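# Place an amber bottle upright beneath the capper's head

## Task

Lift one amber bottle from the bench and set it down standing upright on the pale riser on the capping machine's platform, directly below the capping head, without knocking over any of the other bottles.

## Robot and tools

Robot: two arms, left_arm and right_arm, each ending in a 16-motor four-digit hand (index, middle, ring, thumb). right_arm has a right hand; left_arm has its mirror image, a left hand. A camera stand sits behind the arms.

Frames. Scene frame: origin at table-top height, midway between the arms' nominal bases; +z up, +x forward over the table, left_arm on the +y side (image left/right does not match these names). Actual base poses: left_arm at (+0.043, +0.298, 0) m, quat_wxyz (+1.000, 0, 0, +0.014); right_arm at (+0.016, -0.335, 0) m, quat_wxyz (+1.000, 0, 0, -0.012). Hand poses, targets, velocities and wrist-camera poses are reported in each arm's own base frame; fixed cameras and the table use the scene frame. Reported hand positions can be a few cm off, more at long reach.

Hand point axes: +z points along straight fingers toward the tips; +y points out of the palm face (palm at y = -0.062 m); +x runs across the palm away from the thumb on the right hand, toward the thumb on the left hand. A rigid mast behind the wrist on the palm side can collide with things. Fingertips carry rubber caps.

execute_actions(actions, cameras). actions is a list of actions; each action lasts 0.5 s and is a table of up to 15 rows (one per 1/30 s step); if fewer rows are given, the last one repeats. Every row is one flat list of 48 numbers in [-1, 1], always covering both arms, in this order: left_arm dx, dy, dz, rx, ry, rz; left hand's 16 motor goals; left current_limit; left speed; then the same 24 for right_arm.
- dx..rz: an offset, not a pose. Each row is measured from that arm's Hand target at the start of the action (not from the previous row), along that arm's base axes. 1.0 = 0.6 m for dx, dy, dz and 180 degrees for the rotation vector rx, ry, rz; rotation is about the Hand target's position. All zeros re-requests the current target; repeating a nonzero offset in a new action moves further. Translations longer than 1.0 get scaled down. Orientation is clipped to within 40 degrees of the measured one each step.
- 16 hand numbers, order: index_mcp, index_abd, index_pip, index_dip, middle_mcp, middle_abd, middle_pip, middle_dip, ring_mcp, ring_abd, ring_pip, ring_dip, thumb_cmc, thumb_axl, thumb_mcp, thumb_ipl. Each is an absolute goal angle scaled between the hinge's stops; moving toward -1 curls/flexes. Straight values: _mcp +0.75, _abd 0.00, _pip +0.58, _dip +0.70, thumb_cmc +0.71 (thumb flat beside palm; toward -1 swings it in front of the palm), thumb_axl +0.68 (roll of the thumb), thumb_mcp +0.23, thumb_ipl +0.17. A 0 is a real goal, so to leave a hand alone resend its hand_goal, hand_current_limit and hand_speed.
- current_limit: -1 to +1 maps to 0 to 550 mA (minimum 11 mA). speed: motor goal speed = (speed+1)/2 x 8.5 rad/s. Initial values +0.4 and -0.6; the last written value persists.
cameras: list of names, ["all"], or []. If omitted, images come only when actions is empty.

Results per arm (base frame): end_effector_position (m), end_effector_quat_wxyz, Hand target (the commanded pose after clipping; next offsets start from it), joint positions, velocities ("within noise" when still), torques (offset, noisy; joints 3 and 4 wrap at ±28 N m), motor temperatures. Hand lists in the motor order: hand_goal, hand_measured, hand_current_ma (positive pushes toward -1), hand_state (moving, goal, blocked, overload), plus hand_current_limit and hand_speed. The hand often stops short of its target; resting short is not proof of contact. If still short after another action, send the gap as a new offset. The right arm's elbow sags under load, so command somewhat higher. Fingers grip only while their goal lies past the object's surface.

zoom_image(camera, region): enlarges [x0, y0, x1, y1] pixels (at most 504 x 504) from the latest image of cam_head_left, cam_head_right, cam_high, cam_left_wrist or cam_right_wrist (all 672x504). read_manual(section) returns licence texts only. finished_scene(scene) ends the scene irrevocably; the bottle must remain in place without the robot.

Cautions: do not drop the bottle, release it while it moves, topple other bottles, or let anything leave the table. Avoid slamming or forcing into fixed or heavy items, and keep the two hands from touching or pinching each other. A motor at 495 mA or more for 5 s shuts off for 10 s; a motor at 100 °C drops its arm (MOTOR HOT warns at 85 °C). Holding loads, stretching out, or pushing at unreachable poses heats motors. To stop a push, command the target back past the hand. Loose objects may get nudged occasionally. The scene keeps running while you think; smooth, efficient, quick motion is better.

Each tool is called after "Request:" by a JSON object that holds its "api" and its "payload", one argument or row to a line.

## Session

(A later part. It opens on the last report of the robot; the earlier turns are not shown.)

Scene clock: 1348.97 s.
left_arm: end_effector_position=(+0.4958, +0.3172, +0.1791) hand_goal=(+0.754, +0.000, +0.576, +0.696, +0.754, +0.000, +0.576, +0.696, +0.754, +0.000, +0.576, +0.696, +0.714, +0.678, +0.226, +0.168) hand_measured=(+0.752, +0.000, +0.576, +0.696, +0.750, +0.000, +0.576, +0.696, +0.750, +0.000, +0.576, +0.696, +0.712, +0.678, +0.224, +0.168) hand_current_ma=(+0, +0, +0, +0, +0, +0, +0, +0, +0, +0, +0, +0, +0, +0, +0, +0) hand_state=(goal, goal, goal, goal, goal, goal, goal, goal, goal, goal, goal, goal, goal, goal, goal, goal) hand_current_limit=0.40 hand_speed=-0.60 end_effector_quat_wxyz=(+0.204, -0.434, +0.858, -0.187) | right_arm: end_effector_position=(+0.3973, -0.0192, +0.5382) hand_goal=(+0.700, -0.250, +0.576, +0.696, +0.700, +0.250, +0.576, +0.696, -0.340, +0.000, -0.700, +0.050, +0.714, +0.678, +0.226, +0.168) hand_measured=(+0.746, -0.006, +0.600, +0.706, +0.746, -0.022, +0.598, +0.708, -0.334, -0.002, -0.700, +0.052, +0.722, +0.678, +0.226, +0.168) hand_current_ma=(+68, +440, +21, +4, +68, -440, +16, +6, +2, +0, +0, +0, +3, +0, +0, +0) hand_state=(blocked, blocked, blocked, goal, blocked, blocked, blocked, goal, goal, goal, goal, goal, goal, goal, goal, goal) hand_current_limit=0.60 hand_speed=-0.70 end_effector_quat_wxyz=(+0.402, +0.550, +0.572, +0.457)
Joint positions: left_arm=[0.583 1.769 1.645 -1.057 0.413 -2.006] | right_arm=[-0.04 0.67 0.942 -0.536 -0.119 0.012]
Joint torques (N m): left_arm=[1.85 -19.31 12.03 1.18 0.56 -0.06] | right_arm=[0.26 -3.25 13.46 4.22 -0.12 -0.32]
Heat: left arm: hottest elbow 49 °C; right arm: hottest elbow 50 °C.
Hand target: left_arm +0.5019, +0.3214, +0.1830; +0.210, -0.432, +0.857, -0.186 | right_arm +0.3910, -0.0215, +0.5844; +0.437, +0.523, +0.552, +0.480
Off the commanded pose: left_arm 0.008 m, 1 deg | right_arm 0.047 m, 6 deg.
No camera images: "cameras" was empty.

Request:
{"api": "execute_actions", "payload": {
  "actions": [
    [[0,0,0,0,0,0,0.754,0,0.576,0.696,0.754,0,0.576,0.696,0.754,0,0.576,0.696,0.714,0.678,0.226,0.168,0.4,-0.6, -0.003,0,-0.01,0,0,0,0.70,-0.25,0.576,0.696,0.70,0.25,0.576,0.696,-0.34,0,-0.7,0.05,0.714,0.678,0.226,0.168,0.6,-0.7]]
  ],
  "cameras": []
}}

Request:
{"api": "execute_actions", "payload": {
  "actions": [
    [[0,0,0,0,0,0,0.754,0,0.576,0.696,0.754,0,0.576,0.696,0.754,0,0.576,0.696,0.714,0.678,0.226,0.168,0.4,-0.6, -0.003,0,-0.007,0,0,0,0.70,-0.25,0.576,0.696,0.70,0.25,0.576,0.696,-0.34,0,-0.7,0.05,0.714,0.678,0.226,0.168,0.6,-0.7]]
  ],
  "cameras": ["cam_head_left", "cam_high", "cam_left_wrist"]
}}

Request:
{"api": "zoom_image", "payload": {
  "camera": "cam_head_left",
  "region": [425, 165, 455, 205]
}}

Request:
{"api": "zoom_image", "payload": {
  "camera": "cam_high",
  "region": [230, 355, 330, 435]
}}

Request:
{"api": "zoom_image", "payload": {
  "camera": "cam_left_wrist",
  "region": [200, 440, 270, 504]
}}

Scene clock: 1359.80 s.
left_arm: end_effector_position=(+0.4958, +0.3172, +0.1791) hand_goal=(+0.754, +0.000, +0.576, +0.696, +0.754, +0.000, +0.576, +0.696, +0.754, +0.000, +0.576, +0.696, +0.714, +0.678, +0.226, +0.168) hand_measured=(+0.752, +0.000, +0.576, +0.696, +0.750, +0.000, +0.576, +0.696, +0.750, +0.000, +0.576, +0.696, +0.712, +0.678, +0.224, +0.168) hand_current_ma=(+0, +0, +0, +0, +0, +0, +0, +0, +0, +0, +0, +0, +0, +0, +0, +0) hand_state=(goal, goal, goal, goal, goal, goal, goal, goal, goal, goal, goal, goal, goal, goal, goal, goal) hand_current_limit=0.40 hand_speed=-0.60 end_effector_quat_wxyz=(+0.204, -0.434, +0.858, -0.187) | right_arm: end_effector_position=(+0.3972, -0.0192, +0.5407) hand_goal=(+0.700, -0.250, +0.576, +0.696, +0.700, +0.250, +0.576, +0.696, -0.340, +0.000, -0.700, +0.050, +0.714, +0.678, +0.226, +0.168) hand_measured=(+0.746, -0.006, +0.600, +0.706, +0.746, -0.022, +0.598, +0.708, -0.334, -0.002, -0.700, +0.052, +0.722, +0.678, +0.226, +0.168) hand_current_ma=(+68, +440, +21, +4, +68, -440, +16, +6, +2, +0, +0, +0, +3, +0, +0, +0) hand_state=(blocked, blocked, blocked, goal, blocked, blocked, blocked, goal, goal, goal, goal, goal, goal, goal, goal, goal) hand_current_limit=0.60 hand_speed=-0.70 end_effector_quat_wxyz=(+0.405, +0.548, +0.570, +0.460)
Joint positions: left_arm=[0.583 1.769 1.645 -1.057 0.413 -2.006] | right_arm=[-0.04 0.67 0.942 -0.526 -0.119 0.012]
Joint torques (N m): left_arm=[1.85 -19.25 12.03 1.2 0.56 -0.06] | right_arm=[0.15 -3.72 11.97 4.25 -0.15 -0.31]
Heat: left arm: hottest elbow 50 °C; right arm: hottest elbow 50 °C.
Hand target: left_arm +0.5019, +0.3214, +0.1830; +0.210, -0.432, +0.857, -0.186 | right_arm +0.3892, -0.0215, +0.5783; +0.437, +0.523, +0.552, +0.480
Off the commanded pose: left_arm 0.008 m, 1 deg | right_arm 0.039 m, 6 deg.
No camera images: "cameras" was empty.

Scene clock: 1360.50 s.
left_arm: end_effector_position=(+0.4958, +0.3172, +0.1791) hand_goal=(+0.754, +0.000, +0.576, +0.696, +0.754, +0.000, +0.576, +0.696, +0.754, +0.000, +0.576, +0.696, +0.714, +0.678, +0.226, +0.168) hand_measured=(+0.752, +0.000, +0.576, +0.696, +0.750, +0.000, +0.576, +0.696, +0.750, +0.000, +0.576, +0.696, +0.712, +0.678, +0.224, +0.168) hand_current_ma=(+0, +0, +0, +0, +0, +0, +0, +0, +0, +0, +0, +0, +0, +0, +0, +0) hand_state=(goal, goal, goal, goal, goal, goal, goal, goal, goal, goal, goal, goal, goal, goal, goal, goal) hand_current_limit=0.40 hand_speed=-0.60 end_effector_quat_wxyz=(+0.204, -0.434, +0.858, -0.187) | right_arm: end_effector_position=(+0.3970, -0.0194, +0.5422) hand_goal=(+0.700, -0.250, +0.576, +0.696, +0.700, +0.250, +0.576, +0.696, -0.340, +0.000, -0.700, +0.050, +0.714, +0.678, +0.226, +0.168) hand_measured=(+0.746, -0.006, +0.600, +0.706, +0.746, -0.022, +0.598, +0.708, -0.334, -0.002, -0.700, +0.052, +0.722, +0.678, +0.226, +0.168) hand_current_ma=(+68, +440, +21, +4, +68, -440, +16, +6, +2, +0, +0, +0, +3, +0, +0, +0) hand_state=(blocked, blocked, blocked, goal, blocked, blocked, blocked, goal, goal, goal, goal, goal, goal, goal, goal, goal) hand_current_limit=0.60 hand_speed=-0.70 end_effector_quat_wxyz=(+0.407, +0.546, +0.569, +0.461)
Joint positions: left_arm=[0.583 1.769 1.645 -1.057 0.413 -2.006] | right_arm=[-0.04 0.67 0.942 -0.521 -0.119 0.012]
Joint torques (N m): left_arm=[1.85 -19.25 12.03 1.2 0.56 -0.06] | right_arm=[0.21 -4.13 10.97 4.22 -0.15 -0.32]
Heat: left arm: hottest elbow 50 °C; right arm: hottest elbow 50 °C.
Hand target: left_arm +0.5019, +0.3214, +0.1830; +0.210, -0.432, +0.857, -0.186 | right_arm +0.3874, -0.0214, +0.5741; +0.437, +0.523, +0.552, +0.480
Off the commanded pose: left_arm 0.008 m, 1 deg | right_arm 0.033 m, 5 deg.
Images, in order (width x height): cam_head_left 672x504, cam_high 672x504, cam_left_wrist 672x504.

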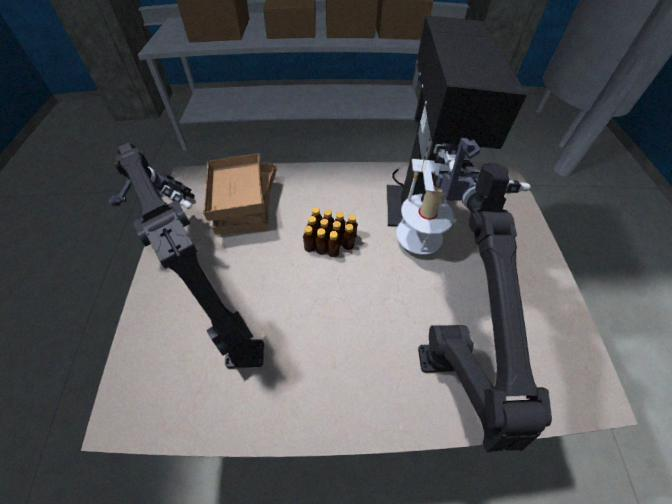

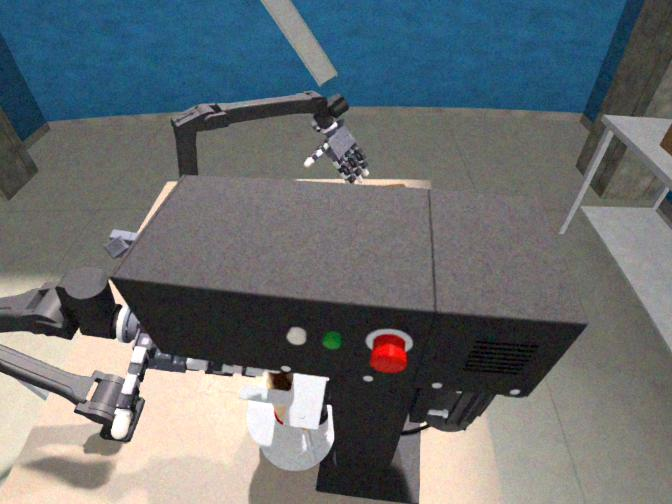

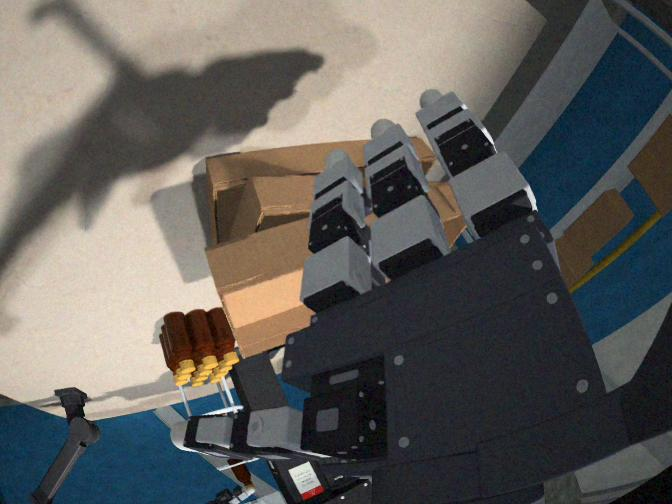

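Scaled by 12.600 from the camera's 672x504 image, which has a finer 960x720 frame.

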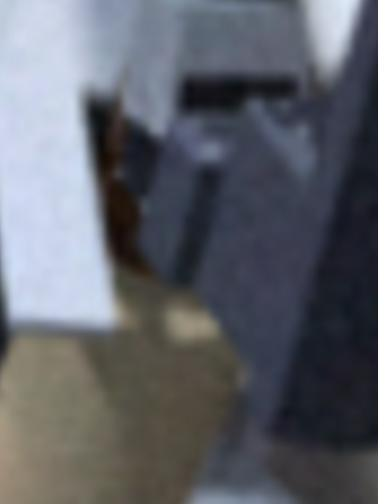

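Scaled by 5.040 from the camera's 672x504 image, which has a finer 960x720 frame.

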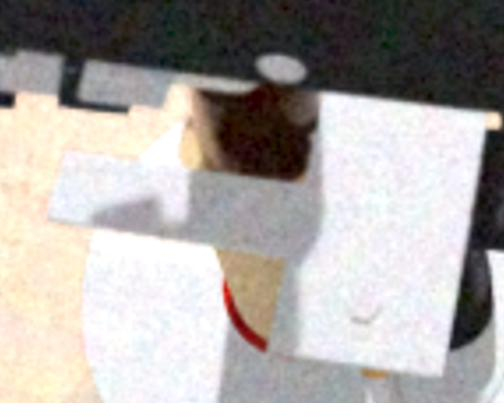

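Scaled by 7.200 from the camera's 672x504 image, which has a finer 960x720 frame.

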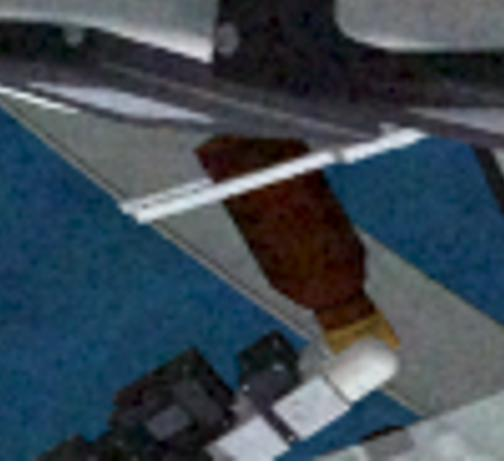

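Request:
{"api": "execute_actions", "payload": {
  "actions": [
    [[0,0,0,0,0,0,0.754,0,0.576,0.696,0.754,0,0.576,0.696,0.754,0,0.576,0.696,0.714,0.678,0.226,0.168,0.4,-0.6, -0.002,0,-0.008,0,0,0,0.70,-0.25,0.576,0.696,0.70,0.25,0.576,0.696,-0.34,0,-0.7,0.05,0.714,0.678,0.226,0.168,0.6,-0.7]]
  ],
  "cameras": ["cam_left_wrist"]
}}

Request:
{"api": "zoom_image", "payload": {
  "camera": "cam_left_wrist",
  "region": [200, 440, 270, 504]
}}

Scene clock: 1377.90 s.
left_arm: end_effector_position=(+0.4958, +0.3172, +0.1791) hand_goal=(+0.754, +0.000, +0.576, +0.696, +0.754, +0.000, +0.576, +0.696, +0.754, +0.000, +0.576, +0.696, +0.714, +0.678, +0.226, +0.168) hand_measured=(+0.752, +0.000, +0.576, +0.696, +0.750, +0.000, +0.576, +0.696, +0.750, +0.000, +0.576, +0.696, +0.712, +0.678, +0.224, +0.168) hand_current_ma=(+0, +0, +0, +0, +0, +0, +0, +0, +0, +0, +0, +0, +0, +0, +0, +0) hand_state=(goal, goal, goal, goal, goal, goal, goal, goal, goal, goal, goal, goal, goal, goal, goal, goal) hand_current_limit=0.40 hand_speed=-0.60 end_effector_quat_wxyz=(+0.204, -0.434, +0.858, -0.187) | right_arm: end_effector_position=(+0.3984, -0.0195, +0.5368) hand_goal=(+0.700, -0.250, +0.576, +0.696, +0.700, +0.250, +0.576, +0.696, -0.340, +0.000, -0.700, +0.050, +0.714, +0.678, +0.226, +0.168) hand_measured=(+0.746, -0.006, +0.600, +0.706, +0.746, -0.022, +0.596, +0.708, -0.334, -0.002, -0.700, +0.052, +0.722, +0.678, +0.226, +0.168) hand_current_ma=(+68, +440, +21, +4, +67, -440, +16, +6, +2, +0, +0, +0, +3, +0, +0, +0) hand_state=(blocked, blocked, blocked, goal, blocked, blocked, blocked, goal, goal, goal, goal, goal, goal, goal, goal, goal) hand_current_limit=0.60 hand_speed=-0.70 end_effector_quat_wxyz=(+0.406, +0.547, +0.569, +0.460)
Joint positions: left_arm=[0.583 1.769 1.645 -1.057 0.413 -2.006] | right_arm=[-0.041 0.67 0.929 -0.509 -0.12 0.012]
Joint torques (N m): left_arm=[1.9 -19.25 12.01 1.2 0.56 -0.06] | right_arm=[0.15 -4.95 10.91 4.15 -0.16 -0.32]
Heat: left arm: hottest elbow 50 °C; right arm: hottest elbow 48 °C.
Hand target: left_arm +0.5019, +0.3214, +0.1830; +0.210, -0.432, +0.857, -0.186 | right_arm +0.3862, -0.0215, +0.5694; +0.437, +0.523, +0.552, +0.480
Off the commanded pose: left_arm 0.008 m, 1 deg | right_arm 0.035 m, 5 deg.
Images, in order (width x height): cam_left_wrist 672x504.

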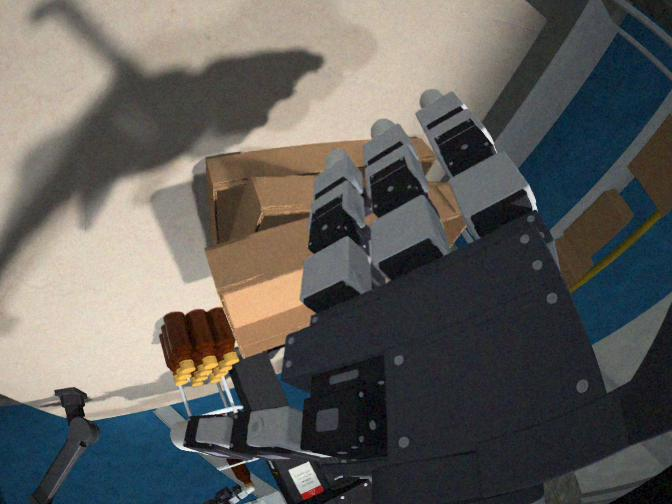

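Scaled by 7.200 from the camera's 672x504 image, which has a finer 960x720 frame.

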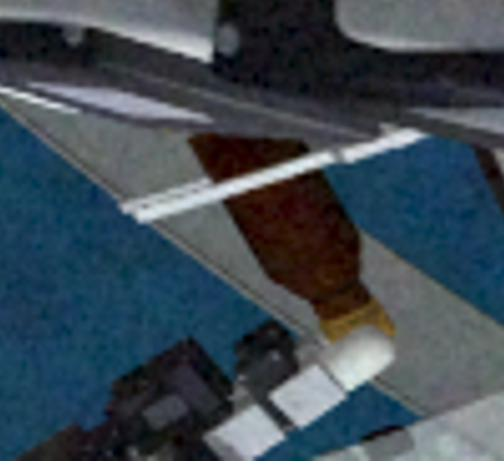

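Request:
{"api": "execute_actions", "payload": {
  "actions": [
    [[0,0,0,0,0,0,0.754,0,0.576,0.696,0.754,0,0.576,0.696,0.754,0,0.576,0.696,0.714,0.678,0.226,0.168,0.4,-0.6, -0.002,0,-0.004,0,0.008,0,0.70,-0.25,0.576,0.696,0.70,0.25,0.576,0.696,-0.34,0,-0.7,0.05,0.714,0.678,0.226,0.168,0.6,-0.7]]
  ],
  "cameras": ["cam_left_wrist", "cam_head_left", "cam_high"]
}}

Request:
{"api": "zoom_image", "payload": {
  "camera": "cam_left_wrist",
  "region": [200, 440, 270, 504]
}}

Request:
{"api": "zoom_image", "payload": {
  "camera": "cam_head_left",
  "region": [425, 165, 455, 205]
}}

Request:
{"api": "zoom_image", "payload": {
  "camera": "cam_high",
  "region": [230, 355, 330, 435]
}}

Scene clock: 1387.80 s.
left_arm: end_effector_position=(+0.4958, +0.3172, +0.1791) hand_goal=(+0.754, +0.000, +0.576, +0.696, +0.754, +0.000, +0.576, +0.696, +0.754, +0.000, +0.576, +0.696, +0.714, +0.678, +0.226, +0.168) hand_measured=(+0.752, +0.000, +0.576, +0.696, +0.750, +0.000, +0.576, +0.696, +0.750, +0.000, +0.576, +0.696, +0.712, +0.678, +0.224, +0.168) hand_current_ma=(+0, +0, +0, +0, +0, +0, +0, +0, +0, +0, +0, +0, +0, +0, +0, +0) hand_state=(goal, goal, goal, goal, goal, goal, goal, goal, goal, goal, goal, goal, goal, goal, goal, goal) hand_current_limit=0.40 hand_speed=-0.60 end_effector_quat_wxyz=(+0.204, -0.434, +0.858, -0.187) | right_arm: end_effector_position=(+0.3984, -0.0195, +0.5368) hand_goal=(+0.700, -0.250, +0.576, +0.696, +0.700, +0.250, +0.576, +0.696, -0.340, +0.000, -0.700, +0.050, +0.714, +0.678, +0.226, +0.168) hand_measured=(+0.746, -0.006, +0.600, +0.706, +0.746, -0.022, +0.596, +0.708, -0.334, -0.002, -0.700, +0.052, +0.722, +0.678, +0.226, +0.168) hand_current_ma=(+68, +440, +21, +4, +67, -440, +16, +6, +2, +0, +0, +0, +3, +0, +0, +0) hand_state=(blocked, blocked, blocked, goal, blocked, blocked, blocked, goal, goal, goal, goal, goal, goal, goal, goal, goal) hand_current_limit=0.60 hand_speed=-0.70 end_effector_quat_wxyz=(+0.406, +0.547, +0.569, +0.461)
Joint positions: left_arm=[0.583 1.769 1.645 -1.057 0.413 -2.006] | right_arm=[-0.041 0.67 0.929 -0.509 -0.121 0.012]
Joint torques (N m): left_arm=[1.85 -19.31 12.01 1.18 0.56 -0.06] | right_arm=[0.03 -4.95 11.7 2.82 -0.14 -0.32]
Heat: left arm: hottest elbow 50 °C; right arm: hottest elbow 49 °C.
Hand target: left_arm +0.5019, +0.3214, +0.1830; +0.210, -0.432, +0.857, -0.186 | right_arm +0.3850, -0.0214, +0.5670; +0.430, +0.529, +0.558, +0.473
Off the commanded pose: left_arm 0.008 m, 1 deg | right_arm 0.033 m, 4 deg.
Images, in order (width x height): cam_head_left 672x504, cam_high 672x504, cam_left_wrist 672x504.

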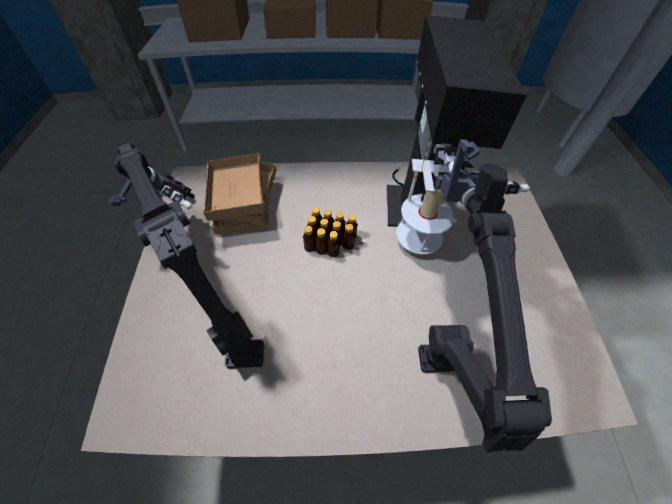

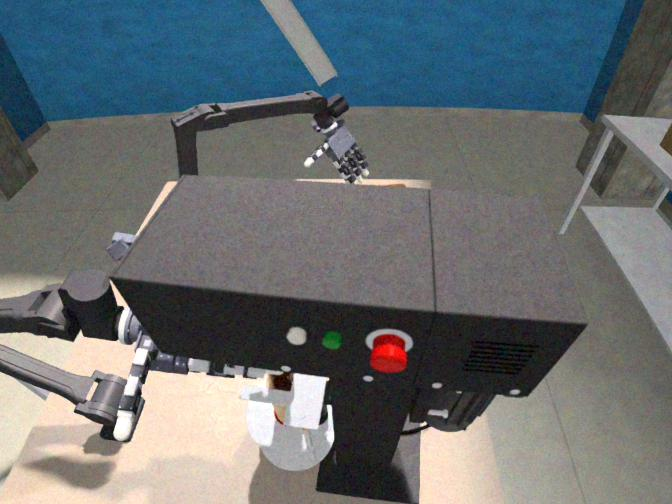

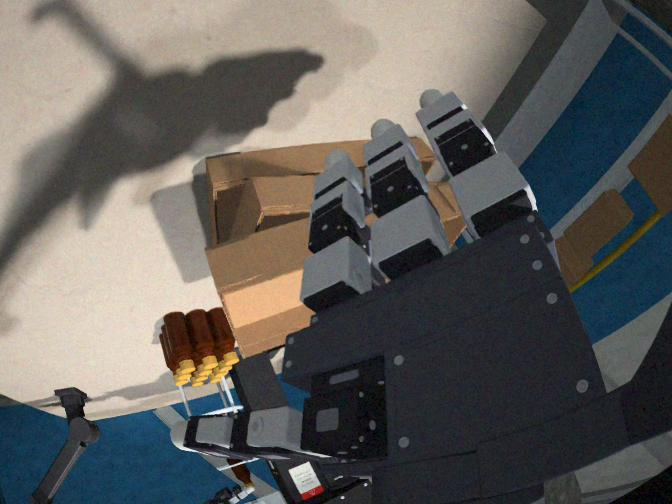

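Scaled by 7.200 from the camera's 672x504 image, which has a finer 960x720 frame.

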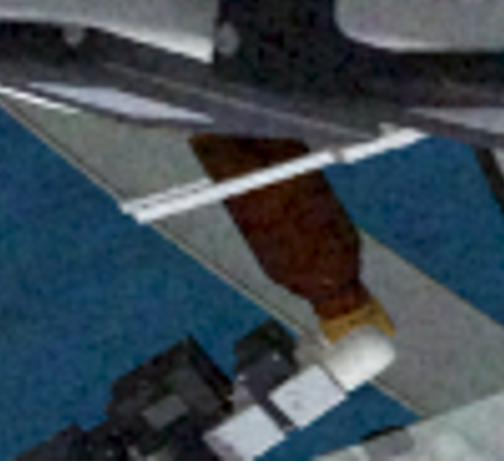

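Scaled by 12.600 from the camera's 672x504 image, which has a finer 960x720 frame.

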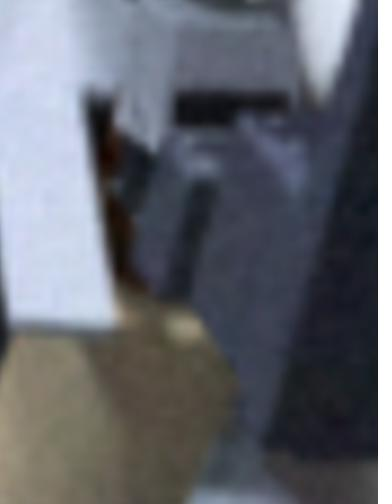

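Scaled by 5.040 from the camera's 672x504 image, which has a finer 960x720 frame.

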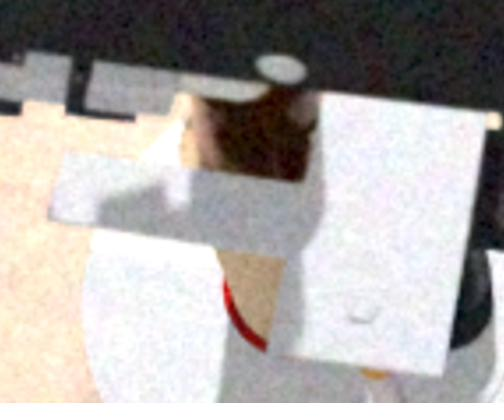

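Request:
{"api": "execute_actions", "payload": {
  "actions": [
    [[0,0,0,0,0,0,0.754,0,0.576,0.696,0.754,0,0.576,0.696,0.754,0,0.576,0.696,0.714,0.678,0.226,0.168,0.4,-0.6, -0.002,0,-0.006,0,0.004,0,0.70,-0.25,0.576,0.696,0.70,0.25,0.576,0.696,-0.34,0,-0.7,0.05,0.714,0.678,0.226,0.168,0.6,-0.7]]
  ],
  "cameras": ["cam_left_wrist"]
}}

Request:
{"api": "zoom_image", "payload": {
  "camera": "cam_left_wrist",
  "region": [200, 440, 270, 504]
}}

Scene clock: 1394.33 s.
left_arm: end_effector_position=(+0.4958, +0.3172, +0.1791) hand_goal=(+0.754, +0.000, +0.576, +0.696, +0.754, +0.000, +0.576, +0.696, +0.754, +0.000, +0.576, +0.696, +0.714, +0.678, +0.226, +0.168) hand_measured=(+0.752, +0.000, +0.576, +0.696, +0.750, +0.000, +0.576, +0.696, +0.750, +0.000, +0.576, +0.696, +0.712, +0.678, +0.224, +0.168) hand_current_ma=(+0, +0, +0, +0, +0, +0, +0, +0, +0, +0, +0, +0, +0, +0, +0, +0) hand_state=(goal, goal, goal, goal, goal, goal, goal, goal, goal, goal, goal, goal, goal, goal, goal, goal) hand_current_limit=0.40 hand_speed=-0.60 end_effector_quat_wxyz=(+0.204, -0.434, +0.858, -0.187) | right_arm: end_effector_position=(+0.3970, -0.0197, +0.5363) hand_goal=(+0.700, -0.250, +0.576, +0.696, +0.700, +0.250, +0.576, +0.696, -0.340, +0.000, -0.700, +0.050, +0.714, +0.678, +0.226, +0.168) hand_measured=(+0.746, -0.006, +0.600, +0.706, +0.746, -0.022, +0.596, +0.708, -0.334, -0.002, -0.700, +0.052, +0.722, +0.678, +0.226, +0.168) hand_current_ma=(+68, +440, +21, +4, +67, -440, +16, +6, +2, +0, +0, +0, +3, +0, +0, +0) hand_state=(blocked, blocked, blocked, goal, blocked, blocked, blocked, goal, goal, goal, goal, goal, goal, goal, goal, goal) hand_current_limit=0.60 hand_speed=-0.70 end_effector_quat_wxyz=(+0.405, +0.548, +0.570, +0.460)
Joint positions: left_arm=[0.583 1.769 1.645 -1.057 0.413 -2.006] | right_arm=[-0.042 0.666 0.929 -0.517 -0.121 0.012]
Joint torques (N m): left_arm=[1.9 -19.25 12.03 1.2 0.56 -0.06] | right_arm=[0.15 -4.72 11.56 2.56 -0.15 -0.34]
Heat: left arm: hottest elbow 50 °C; right arm: hottest elbow 49 °C.
Hand target: left_arm +0.5019, +0.3214, +0.1830; +0.210, -0.432, +0.857, -0.186 | right_arm +0.3837, -0.0215, +0.5634; +0.426, +0.532, +0.560, +0.470
Off the commanded pose: left_arm 0.008 m, 1 deg | right_arm 0.030 m, 3 deg.
Images, in order (width x height): cam_left_wrist 672x504.

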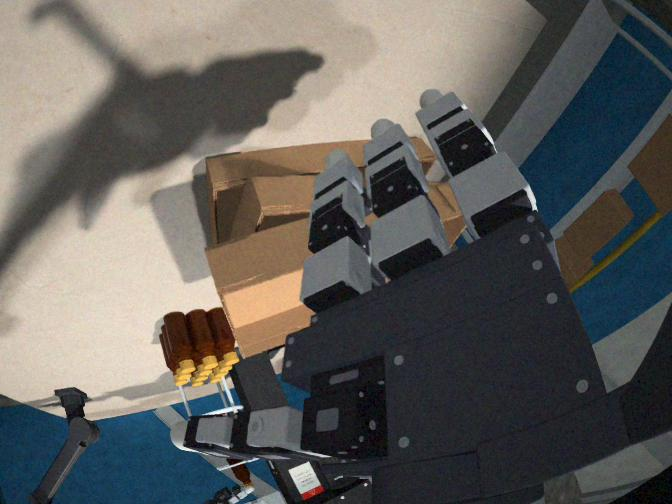

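Scaled by 7.200 from the camera's 672x504 image, which has a finer 960x720 frame.

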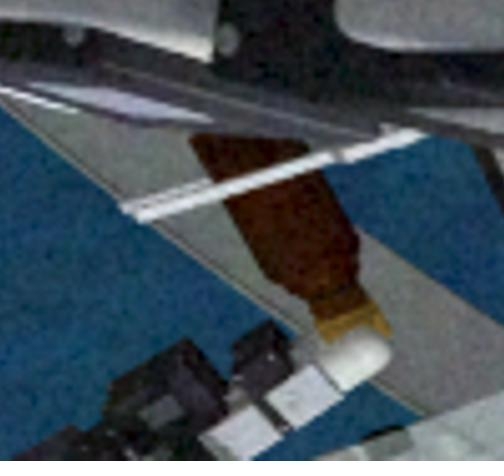

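Request:
{"api": "execute_actions", "payload": {
  "actions": [
    [[0,0,0,0,0,0,0.754,0,0.576,0.696,0.754,0,0.576,0.696,0.754,0,0.576,0.696,0.714,0.678,0.226,0.168,0.4,-0.6, -0.001,0,-0.008,0,0.003,0,0.70,-0.25,0.576,0.696,0.70,0.25,0.576,0.696,-0.34,0,-0.7,0.05,0.714,0.678,0.226,0.168,0.6,-0.7]]
  ],
  "cameras": ["cam_left_wrist", "cam_head_left"]
}}

Request:
{"api": "zoom_image", "payload": {
  "camera": "cam_left_wrist",
  "region": [200, 440, 270, 504]
}}

Request:
{"api": "zoom_image", "payload": {
  "camera": "cam_head_left",
  "region": [425, 165, 455, 205]
}}

Scene clock: 1402.10 s.
left_arm: end_effector_position=(+0.4958, +0.3172, +0.1791) hand_goal=(+0.754, +0.000, +0.576, +0.696, +0.754, +0.000, +0.576, +0.696, +0.754, +0.000, +0.576, +0.696, +0.714, +0.678, +0.226, +0.168) hand_measured=(+0.752, +0.000, +0.576, +0.696, +0.750, +0.000, +0.576, +0.696, +0.750, +0.000, +0.576, +0.696, +0.712, +0.678, +0.224, +0.168) hand_current_ma=(+0, +0, +0, +0, +0, +0, +0, +0, +0, +0, +0, +0, +0, +0, +0, +0) hand_state=(goal, goal, goal, goal, goal, goal, goal, goal, goal, goal, goal, goal, goal, goal, goal, goal) hand_current_limit=0.40 hand_speed=-0.60 end_effector_quat_wxyz=(+0.204, -0.434, +0.858, -0.187) | right_arm: end_effector_position=(+0.3957, -0.0197, +0.5360) hand_goal=(+0.700, -0.250, +0.576, +0.696, +0.700, +0.250, +0.576, +0.696, -0.340, +0.000, -0.700, +0.050, +0.714, +0.678, +0.226, +0.168) hand_measured=(+0.746, -0.006, +0.600, +0.706, +0.746, -0.022, +0.596, +0.708, -0.334, -0.002, -0.700, +0.052, +0.722, +0.678, +0.226, +0.168) hand_current_ma=(+68, +440, +21, +4, +67, -440, +16, +6, +2, +0, +0, +0, +3, +0, +0, +0) hand_state=(blocked, blocked, blocked, goal, blocked, blocked, blocked, goal, goal, goal, goal, goal, goal, goal, goal, goal) hand_current_limit=0.60 hand_speed=-0.70 end_effector_quat_wxyz=(+0.404, +0.548, +0.571, +0.459)
Joint positions: left_arm=[0.583 1.769 1.645 -1.057 0.413 -2.006] | right_arm=[-0.042 0.663 0.929 -0.523 -0.121 0.011]
Joint torques (N m): left_arm=[1.79 -19.25 12.03 1.21 0.56 -0.06] | right_arm=[0.38 -4.72 11.02 2.52 -0.14 -0.33]
Heat: left arm: hottest elbow 50 °C; right arm: hottest elbow 49 °C.
Hand target: left_arm +0.5019, +0.3214, +0.1830; +0.210, -0.432, +0.857, -0.186 | right_arm +0.3832, -0.0215, +0.5585; +0.424, +0.534, +0.563, +0.467
Off the commanded pose: left_arm 0.008 m, 1 deg | right_arm 0.026 m, 3 deg.
Images, in order (width x height): cam_head_left 672x504, cam_left_wrist 672x504.

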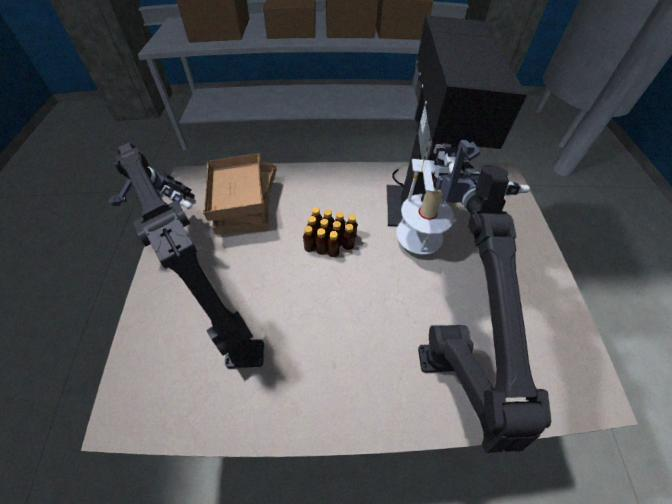

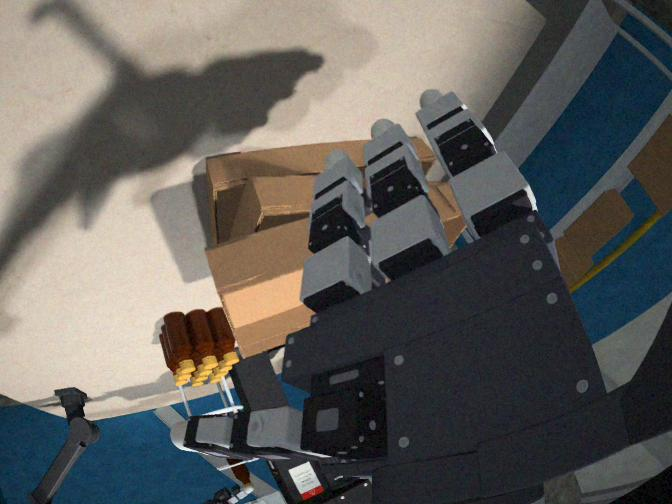

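Scaled by 7.200 from the camera's 672x504 image, which has a finer 960x720 frame.

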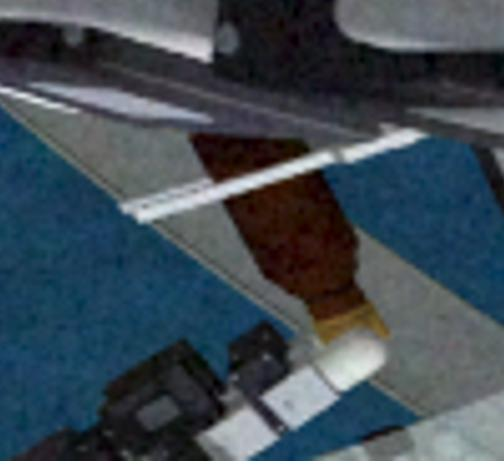

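Scaled by 12.600 from the camera's 672x504 image, which has a finer 960x720 frame.

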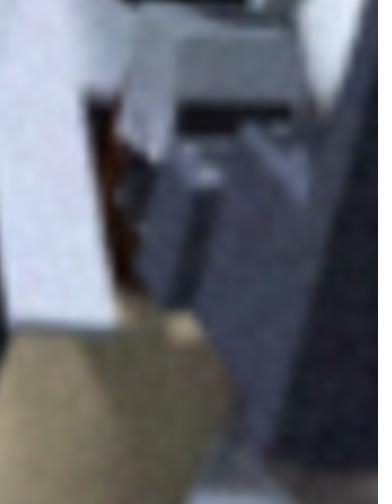

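Request:
{"api": "execute_actions", "payload": {
  "actions": [
    [[0,0,0,0,0,0,0.754,0,0.576,0.696,0.754,0,0.576,0.696,0.754,0,0.576,0.696,0.714,0.678,0.226,0.168,0.4,-0.6, -0.001,0,-0.007,0,0.003,0,0.70,-0.25,0.576,0.696,0.70,0.25,0.576,0.696,-0.34,0,-0.7,0.05,0.714,0.678,0.226,0.168,0.6,-0.7]]
  ],
  "cameras": ["cam_left_wrist", "cam_right_wrist"]
}}

Request:
{"api": "zoom_image", "payload": {
  "camera": "cam_left_wrist",
  "region": [200, 440, 270, 504]
}}

Request:
{"api": "zoom_image", "payload": {
  "camera": "cam_right_wrist",
  "region": [250, 80, 400, 230]
}}

Scene clock: 1412.60 s.
left_arm: end_effector_position=(+0.4958, +0.3172, +0.1791) hand_goal=(+0.754, +0.000, +0.576, +0.696, +0.754, +0.000, +0.576, +0.696, +0.754, +0.000, +0.576, +0.696, +0.714, +0.678, +0.226, +0.168) hand_measured=(+0.752, +0.000, +0.576, +0.696, +0.750, +0.000, +0.576, +0.696, +0.750, +0.000, +0.576, +0.696, +0.712, +0.678, +0.224, +0.168) hand_current_ma=(+0, +0, +0, +0, +0, +0, +0, +0, +0, +0, +0, +0, +0, +0, +0, +0) hand_state=(goal, goal, goal, goal, goal, goal, goal, goal, goal, goal, goal, goal, goal, goal, goal, goal) hand_current_limit=0.40 hand_speed=-0.60 end_effector_quat_wxyz=(+0.204, -0.434, +0.858, -0.187) | right_arm: end_effector_position=(+0.3941, -0.0196, +0.5359) hand_goal=(+0.700, -0.250, +0.576, +0.696, +0.700, +0.250, +0.576, +0.696, -0.340, +0.000, -0.700, +0.050, +0.714, +0.678, +0.226, +0.168) hand_measured=(+0.746, -0.006, +0.600, +0.706, +0.746, -0.022, +0.596, +0.708, -0.334, -0.002, -0.700, +0.052, +0.722, +0.678, +0.226, +0.168) hand_current_ma=(+68, +440, +21, +4, +67, -440, +16, +6, +2, +0, +0, +0, +3, +0, +0, +0) hand_state=(blocked, blocked, blocked, goal, blocked, blocked, blocked, goal, goal, goal, goal, goal, goal, goal, goal, goal) hand_current_limit=0.60 hand_speed=-0.70 end_effector_quat_wxyz=(+0.404, +0.548, +0.571, +0.458)
Joint positions: left_arm=[0.583 1.769 1.645 -1.057 0.413 -2.006] | right_arm=[-0.043 0.658 0.929 -0.529 -0.122 0.01]
Joint torques (N m): left_arm=[1.85 -19.31 12.01 1.21 0.56 -0.06] | right_arm=[0.26 -4.78 10.58 2.47 -0.14 -0.32]
Heat: left arm: hottest elbow 50 °C; right arm: hottest elbow 49 °C.
Hand target: left_arm +0.5019, +0.3214, +0.1830; +0.210, -0.432, +0.857, -0.186 | right_arm +0.3826, -0.0215, +0.5543; +0.421, +0.537, +0.565, +0.465
Off the commanded pose: left_arm 0.008 m, 1 deg | right_arm 0.022 m, 3 deg.
camera_calibration:
cam_right_wrist: T_world_to_cam=[[0.262473, -0.760529, 0.593888, -0.400585], [-0.77929, -0.530026, -0.334335, 0.433411], [0.569048, -0.375057, -0.73179, 0.284384], [0, 0, 0, 1]] pos_world=[0.281068, 0.0317224, 0.590916]
Images, in order (width x height): cam_left_wrist 672x504, cam_right_wrist 672x504.

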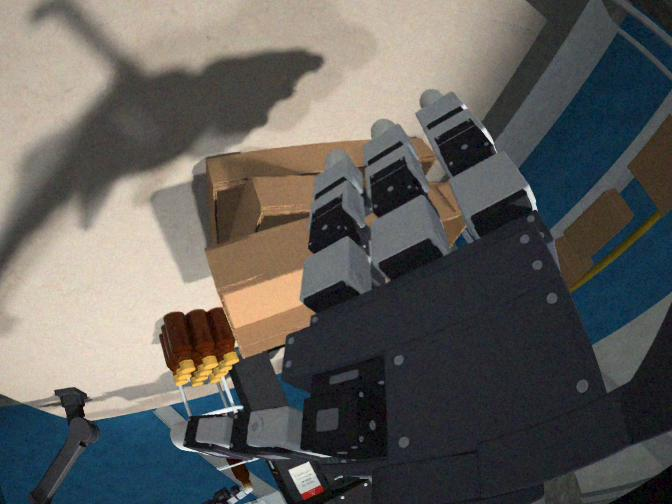

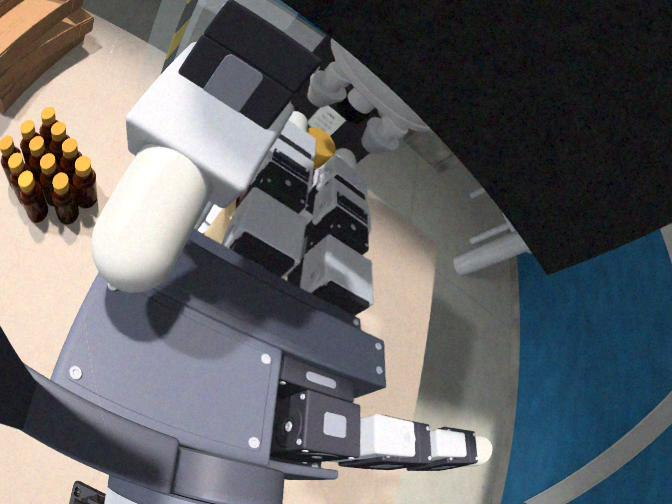

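Scaled by 7.200 from the camera's 672x504 image, which has a finer 960x720 frame.

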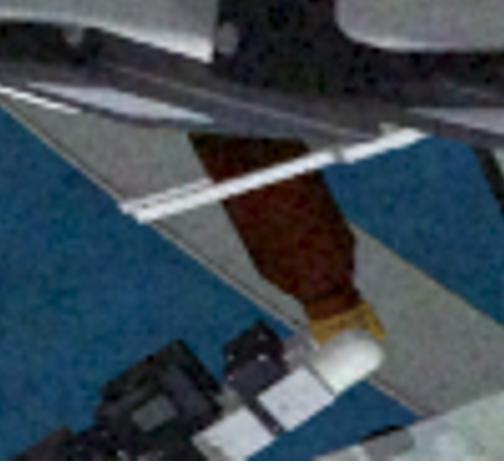

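Scaled by 3.360 from the camera's 672x504 image, which has a finer 960x720 frame.

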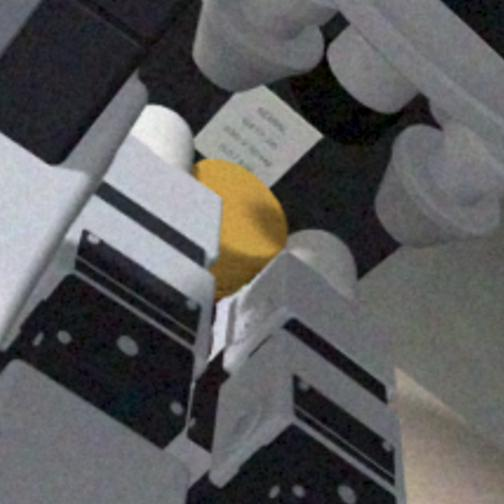

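Request:
{"api": "execute_actions", "payload": {
  "actions": [
    [[0,0,0,0,0,0,0.754,0,0.576,0.696,0.754,0,0.576,0.696,0.754,0,0.576,0.696,0.714,0.678,0.226,0.168,0.4,-0.6, 0.002,0,-0.012,0,0.0,0,0.70,-0.25,0.576,0.696,0.70,0.25,0.576,0.696,-0.34,0,-0.7,0.05,0.714,0.678,0.226,0.168,0.6,-0.7]]
  ],
  "cameras": ["cam_left_wrist"]
}}

Request:
{"api": "zoom_image", "payload": {
  "camera": "cam_left_wrist",
  "region": [200, 440, 270, 504]
}}

Scene clock: 1426.40 s.
left_arm: end_effector_position=(+0.4958, +0.3172, +0.1791) hand_goal=(+0.754, +0.000, +0.576, +0.696, +0.754, +0.000, +0.576, +0.696, +0.754, +0.000, +0.576, +0.696, +0.714, +0.678, +0.226, +0.168) hand_measured=(+0.752, +0.000, +0.576, +0.696, +0.750, +0.000, +0.576, +0.696, +0.750, +0.000, +0.576, +0.696, +0.712, +0.678, +0.224, +0.168) hand_current_ma=(+0, +0, +0, +0, +0, +0, +0, +0, +0, +0, +0, +0, +0, +0, +0, +0) hand_state=(goal, goal, goal, goal, goal, goal, goal, goal, goal, goal, goal, goal, goal, goal, goal, goal) hand_current_limit=0.40 hand_speed=-0.60 end_effector_quat_wxyz=(+0.204, -0.434, +0.858, -0.187) | right_arm: end_effector_position=(+0.3908, -0.0191, +0.5323) hand_goal=(+0.700, -0.250, +0.576, +0.696, +0.700, +0.250, +0.576, +0.696, -0.340, +0.000, -0.700, +0.050, +0.714, +0.678, +0.226, +0.168) hand_measured=(+0.738, -0.006, +0.594, +0.702, +0.738, -0.022, +0.592, +0.704, -0.334, -0.002, -0.700, +0.052, +0.722, +0.678, +0.226, +0.168) hand_current_ma=(+48, +440, +13, +3, +48, -440, +10, +4, +2, +0, +0, +0, +3, +0, +0, +0) hand_state=(blocked, blocked, goal, goal, blocked, blocked, goal, goal, goal, goal, goal, goal, goal, goal, goal, goal) hand_current_limit=0.60 hand_speed=-0.70 end_effector_quat_wxyz=(+0.404, +0.548, +0.572, +0.458)
Joint positions: left_arm=[0.583 1.769 1.645 -1.057 0.413 -2.006] | right_arm=[-0.043 0.646 0.916 -0.529 -0.122 0.008]
Joint torques (N m): left_arm=[1.79 -19.31 12.01 1.18 0.57 -0.06] | right_arm=[0.38 -3.9 9.95 3.1 -0.13 -0.29]
Heat: left arm: hottest elbow 50 °C; right arm: hottest elbow 48 °C.
Hand target: left_arm +0.5019, +0.3214, +0.1830; +0.210, -0.432, +0.857, -0.186 | right_arm +0.3837, -0.0214, +0.5473; +0.421, +0.536, +0.564, +0.465
Off the commanded pose: left_arm 0.008 m, 1 deg | right_arm 0.017 m, 3 deg.
Images, in order (width x height): cam_left_wrist 672x504.

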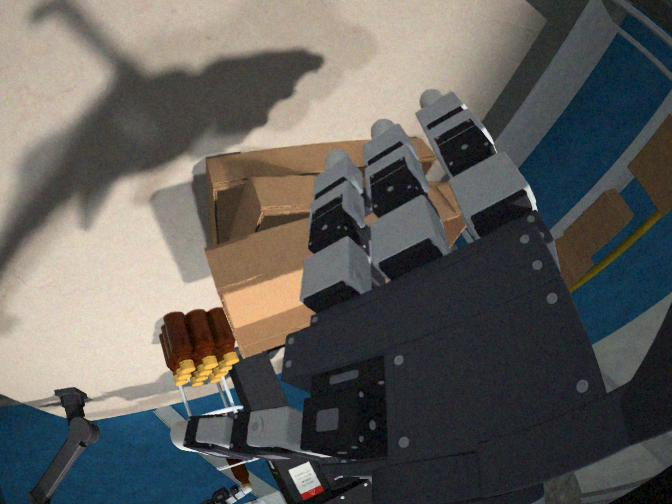

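Scaled by 7.200 from the camera's 672x504 image, which has a finer 960x720 frame.

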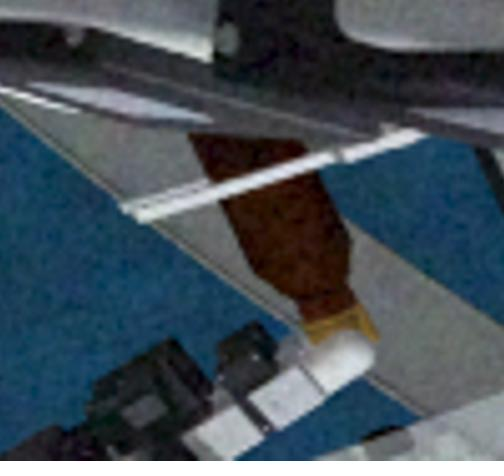

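Request:
{"api": "execute_actions", "payload": {
  "actions": [
    [[0,0,0,0,0,0,0.754,0,0.576,0.696,0.754,0,0.576,0.696,0.754,0,0.576,0.696,0.714,0.678,0.226,0.168,0.4,-0.6, 0,0,0,0,0.0,0,0.738,-0.04,0.594,0.702,0.738,0.012,0.592,0.704,-0.34,0,-0.7,0.05,0.714,0.678,0.226,0.168,0.6,-0.85]],
    [[0,0,0,0,0,0,0.754,0,0.576,0.696,0.754,0,0.576,0.696,0.754,0,0.576,0.696,0.714,0.678,0.226,0.168,0.4,-0.6, 0,0,0,0,0.0,0,0.738,0.03,0.594,0.702,0.738,-0.058,0.592,0.704,-0.34,0,-0.7,0.05,0.714,0.678,0.226,0.168,0.6,-0.93]],
    [[0,0,0,0,0,0,0.754,0,0.576,0.696,0.754,0,0.576,0.696,0.754,0,0.576,0.696,0.714,0.678,0.226,0.168,0.4,-0.6, 0,0,0,0,0.0,0,0.738,0.1,0.594,0.702,0.738,-0.13,0.592,0.704,-0.34,0,-0.7,0.05,0.714,0.678,0.226,0.168,0.6,-0.9]]
  ],
  "cameras": ["cam_left_wrist", "cam_right_wrist", "cam_head_left", "cam_high"]
}}

Request:
{"api": "zoom_image", "payload": {
  "camera": "cam_left_wrist",
  "region": [200, 440, 270, 504]
}}

Request:
{"api": "zoom_image", "payload": {
  "camera": "cam_right_wrist",
  "region": [250, 80, 400, 230]
}}

Scene clock: 1446.93 s.
left_arm: end_effector_position=(+0.4958, +0.3172, +0.1791) hand_goal=(+0.754, +0.000, +0.576, +0.696, +0.754, +0.000, +0.576, +0.696, +0.754, +0.000, +0.576, +0.696, +0.714, +0.678, +0.226, +0.168) hand_measured=(+0.752, +0.000, +0.576, +0.696, +0.750, +0.000, +0.576, +0.696, +0.750, +0.000, +0.576, +0.696, +0.712, +0.678, +0.224, +0.168) hand_current_ma=(+0, +0, +0, +0, +0, +0, +0, +0, +0, +0, +0, +0, +0, +0, +0, +0) hand_state=(goal, goal, goal, goal, goal, goal, goal, goal, goal, goal, goal, goal, goal, goal, goal, goal) hand_current_limit=0.40 hand_speed=-0.60 end_effector_quat_wxyz=(+0.204, -0.434, +0.858, -0.187) | right_arm: end_effector_position=(+0.3897, -0.0189, +0.5334) hand_goal=(+0.738, +0.100, +0.594, +0.702, +0.738, -0.130, +0.592, +0.704, -0.340, +0.000, -0.700, +0.050, +0.714, +0.678, +0.226, +0.168) hand_measured=(+0.748, +0.098, +0.598, +0.702, +0.750, -0.126, +0.594, +0.704, -0.334, -0.002, -0.700, +0.052, +0.722, +0.678, +0.226, +0.168) hand_current_ma=(+6, +0, +1, +0, +7, +1, +1, +0, +2, +0, +0, +0, +3, +0, +0, +0) hand_state=(goal, goal, goal, goal, goal, goal, goal, goal, goal, goal, goal, goal, goal, goal, goal, goal) hand_current_limit=0.60 hand_speed=-0.90 end_effector_quat_wxyz=(+0.405, +0.547, +0.572, +0.458)
Joint positions: left_arm=[0.583 1.769 1.645 -1.057 0.413 -2.006] | right_arm=[-0.043 0.643 0.916 -0.529 -0.124 0.007]
Joint torques (N m): left_arm=[1.85 -19.31 12.03 1.21 0.56 -0.06] | right_arm=[0.09 -3.6 9.96 3.11 -0.06 -0.29]
Heat: left arm: hottest elbow 50 °C; right arm: hottest elbow 45 °C.
Hand target: left_arm +0.5019, +0.3214, +0.1830; +0.210, -0.432, +0.857, -0.186 | right_arm +0.3838, -0.0214, +0.5473; +0.421, +0.536, +0.565, +0.465
Off the commanded pose: left_arm 0.008 m, 1 deg | right_arm 0.015 m, 2 deg.
camera_calibration:
cam_right_wrist: T_world_to_cam=[[0.263267, -0.757889, 0.596904, -0.399179], [-0.777074, -0.533261, -0.334349, 0.428651], [0.571705, -0.375815, -0.729326, 0.283037], [0, 0, 0, 1]] pos_world=[0.276371, 0.032419, 0.588017]
Images, in order (width x height): cam_head_left 672x504, cam_high 672x504, cam_left_wrist 672x504, cam_right_wrist 672x504.

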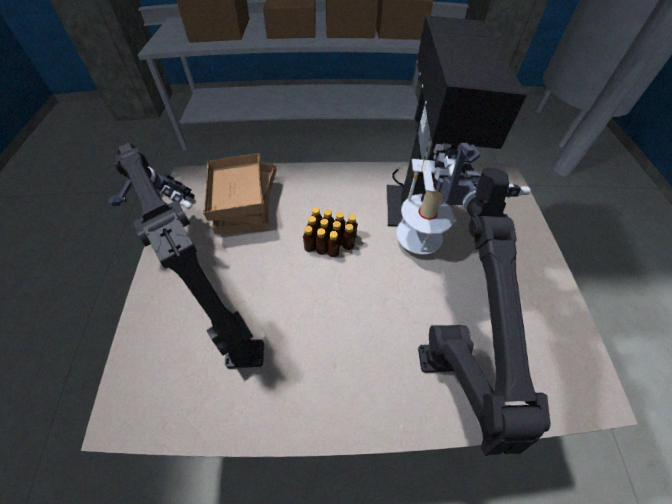

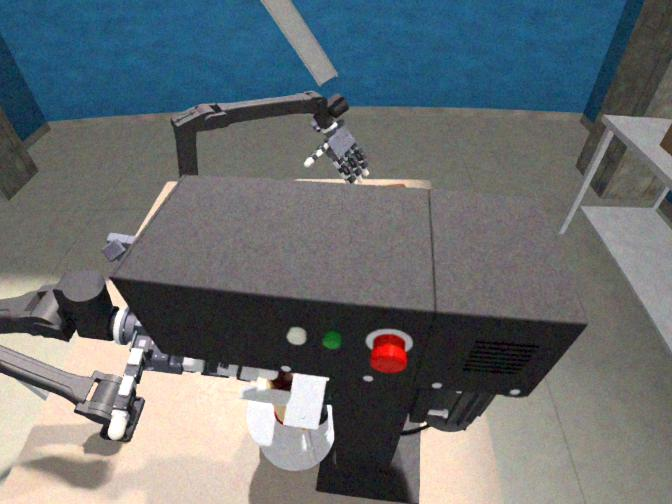

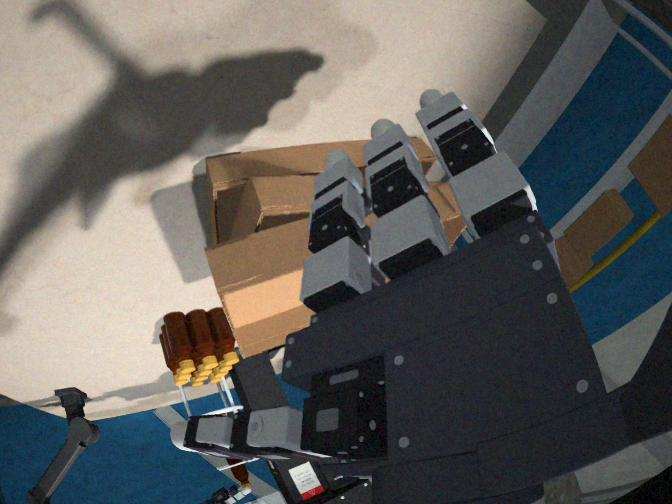

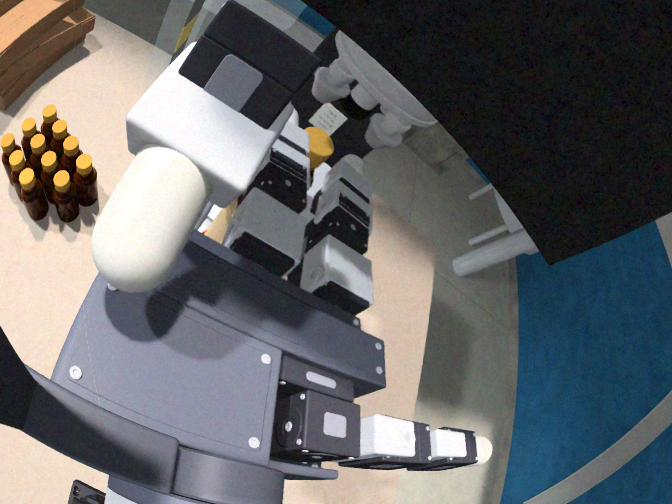

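Scaled by 7.200 from the camera's 672x504 image, which has a finer 960x720 frame.

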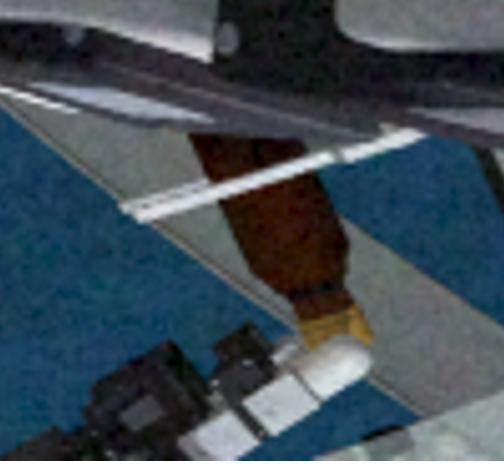

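Scaled by 3.360 from the camera's 672x504 image, which has a finer 960x720 frame.

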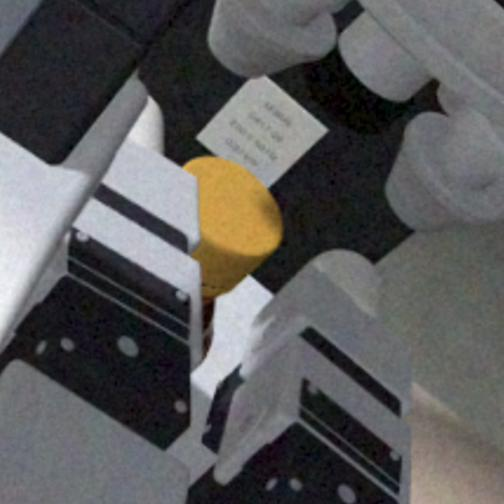

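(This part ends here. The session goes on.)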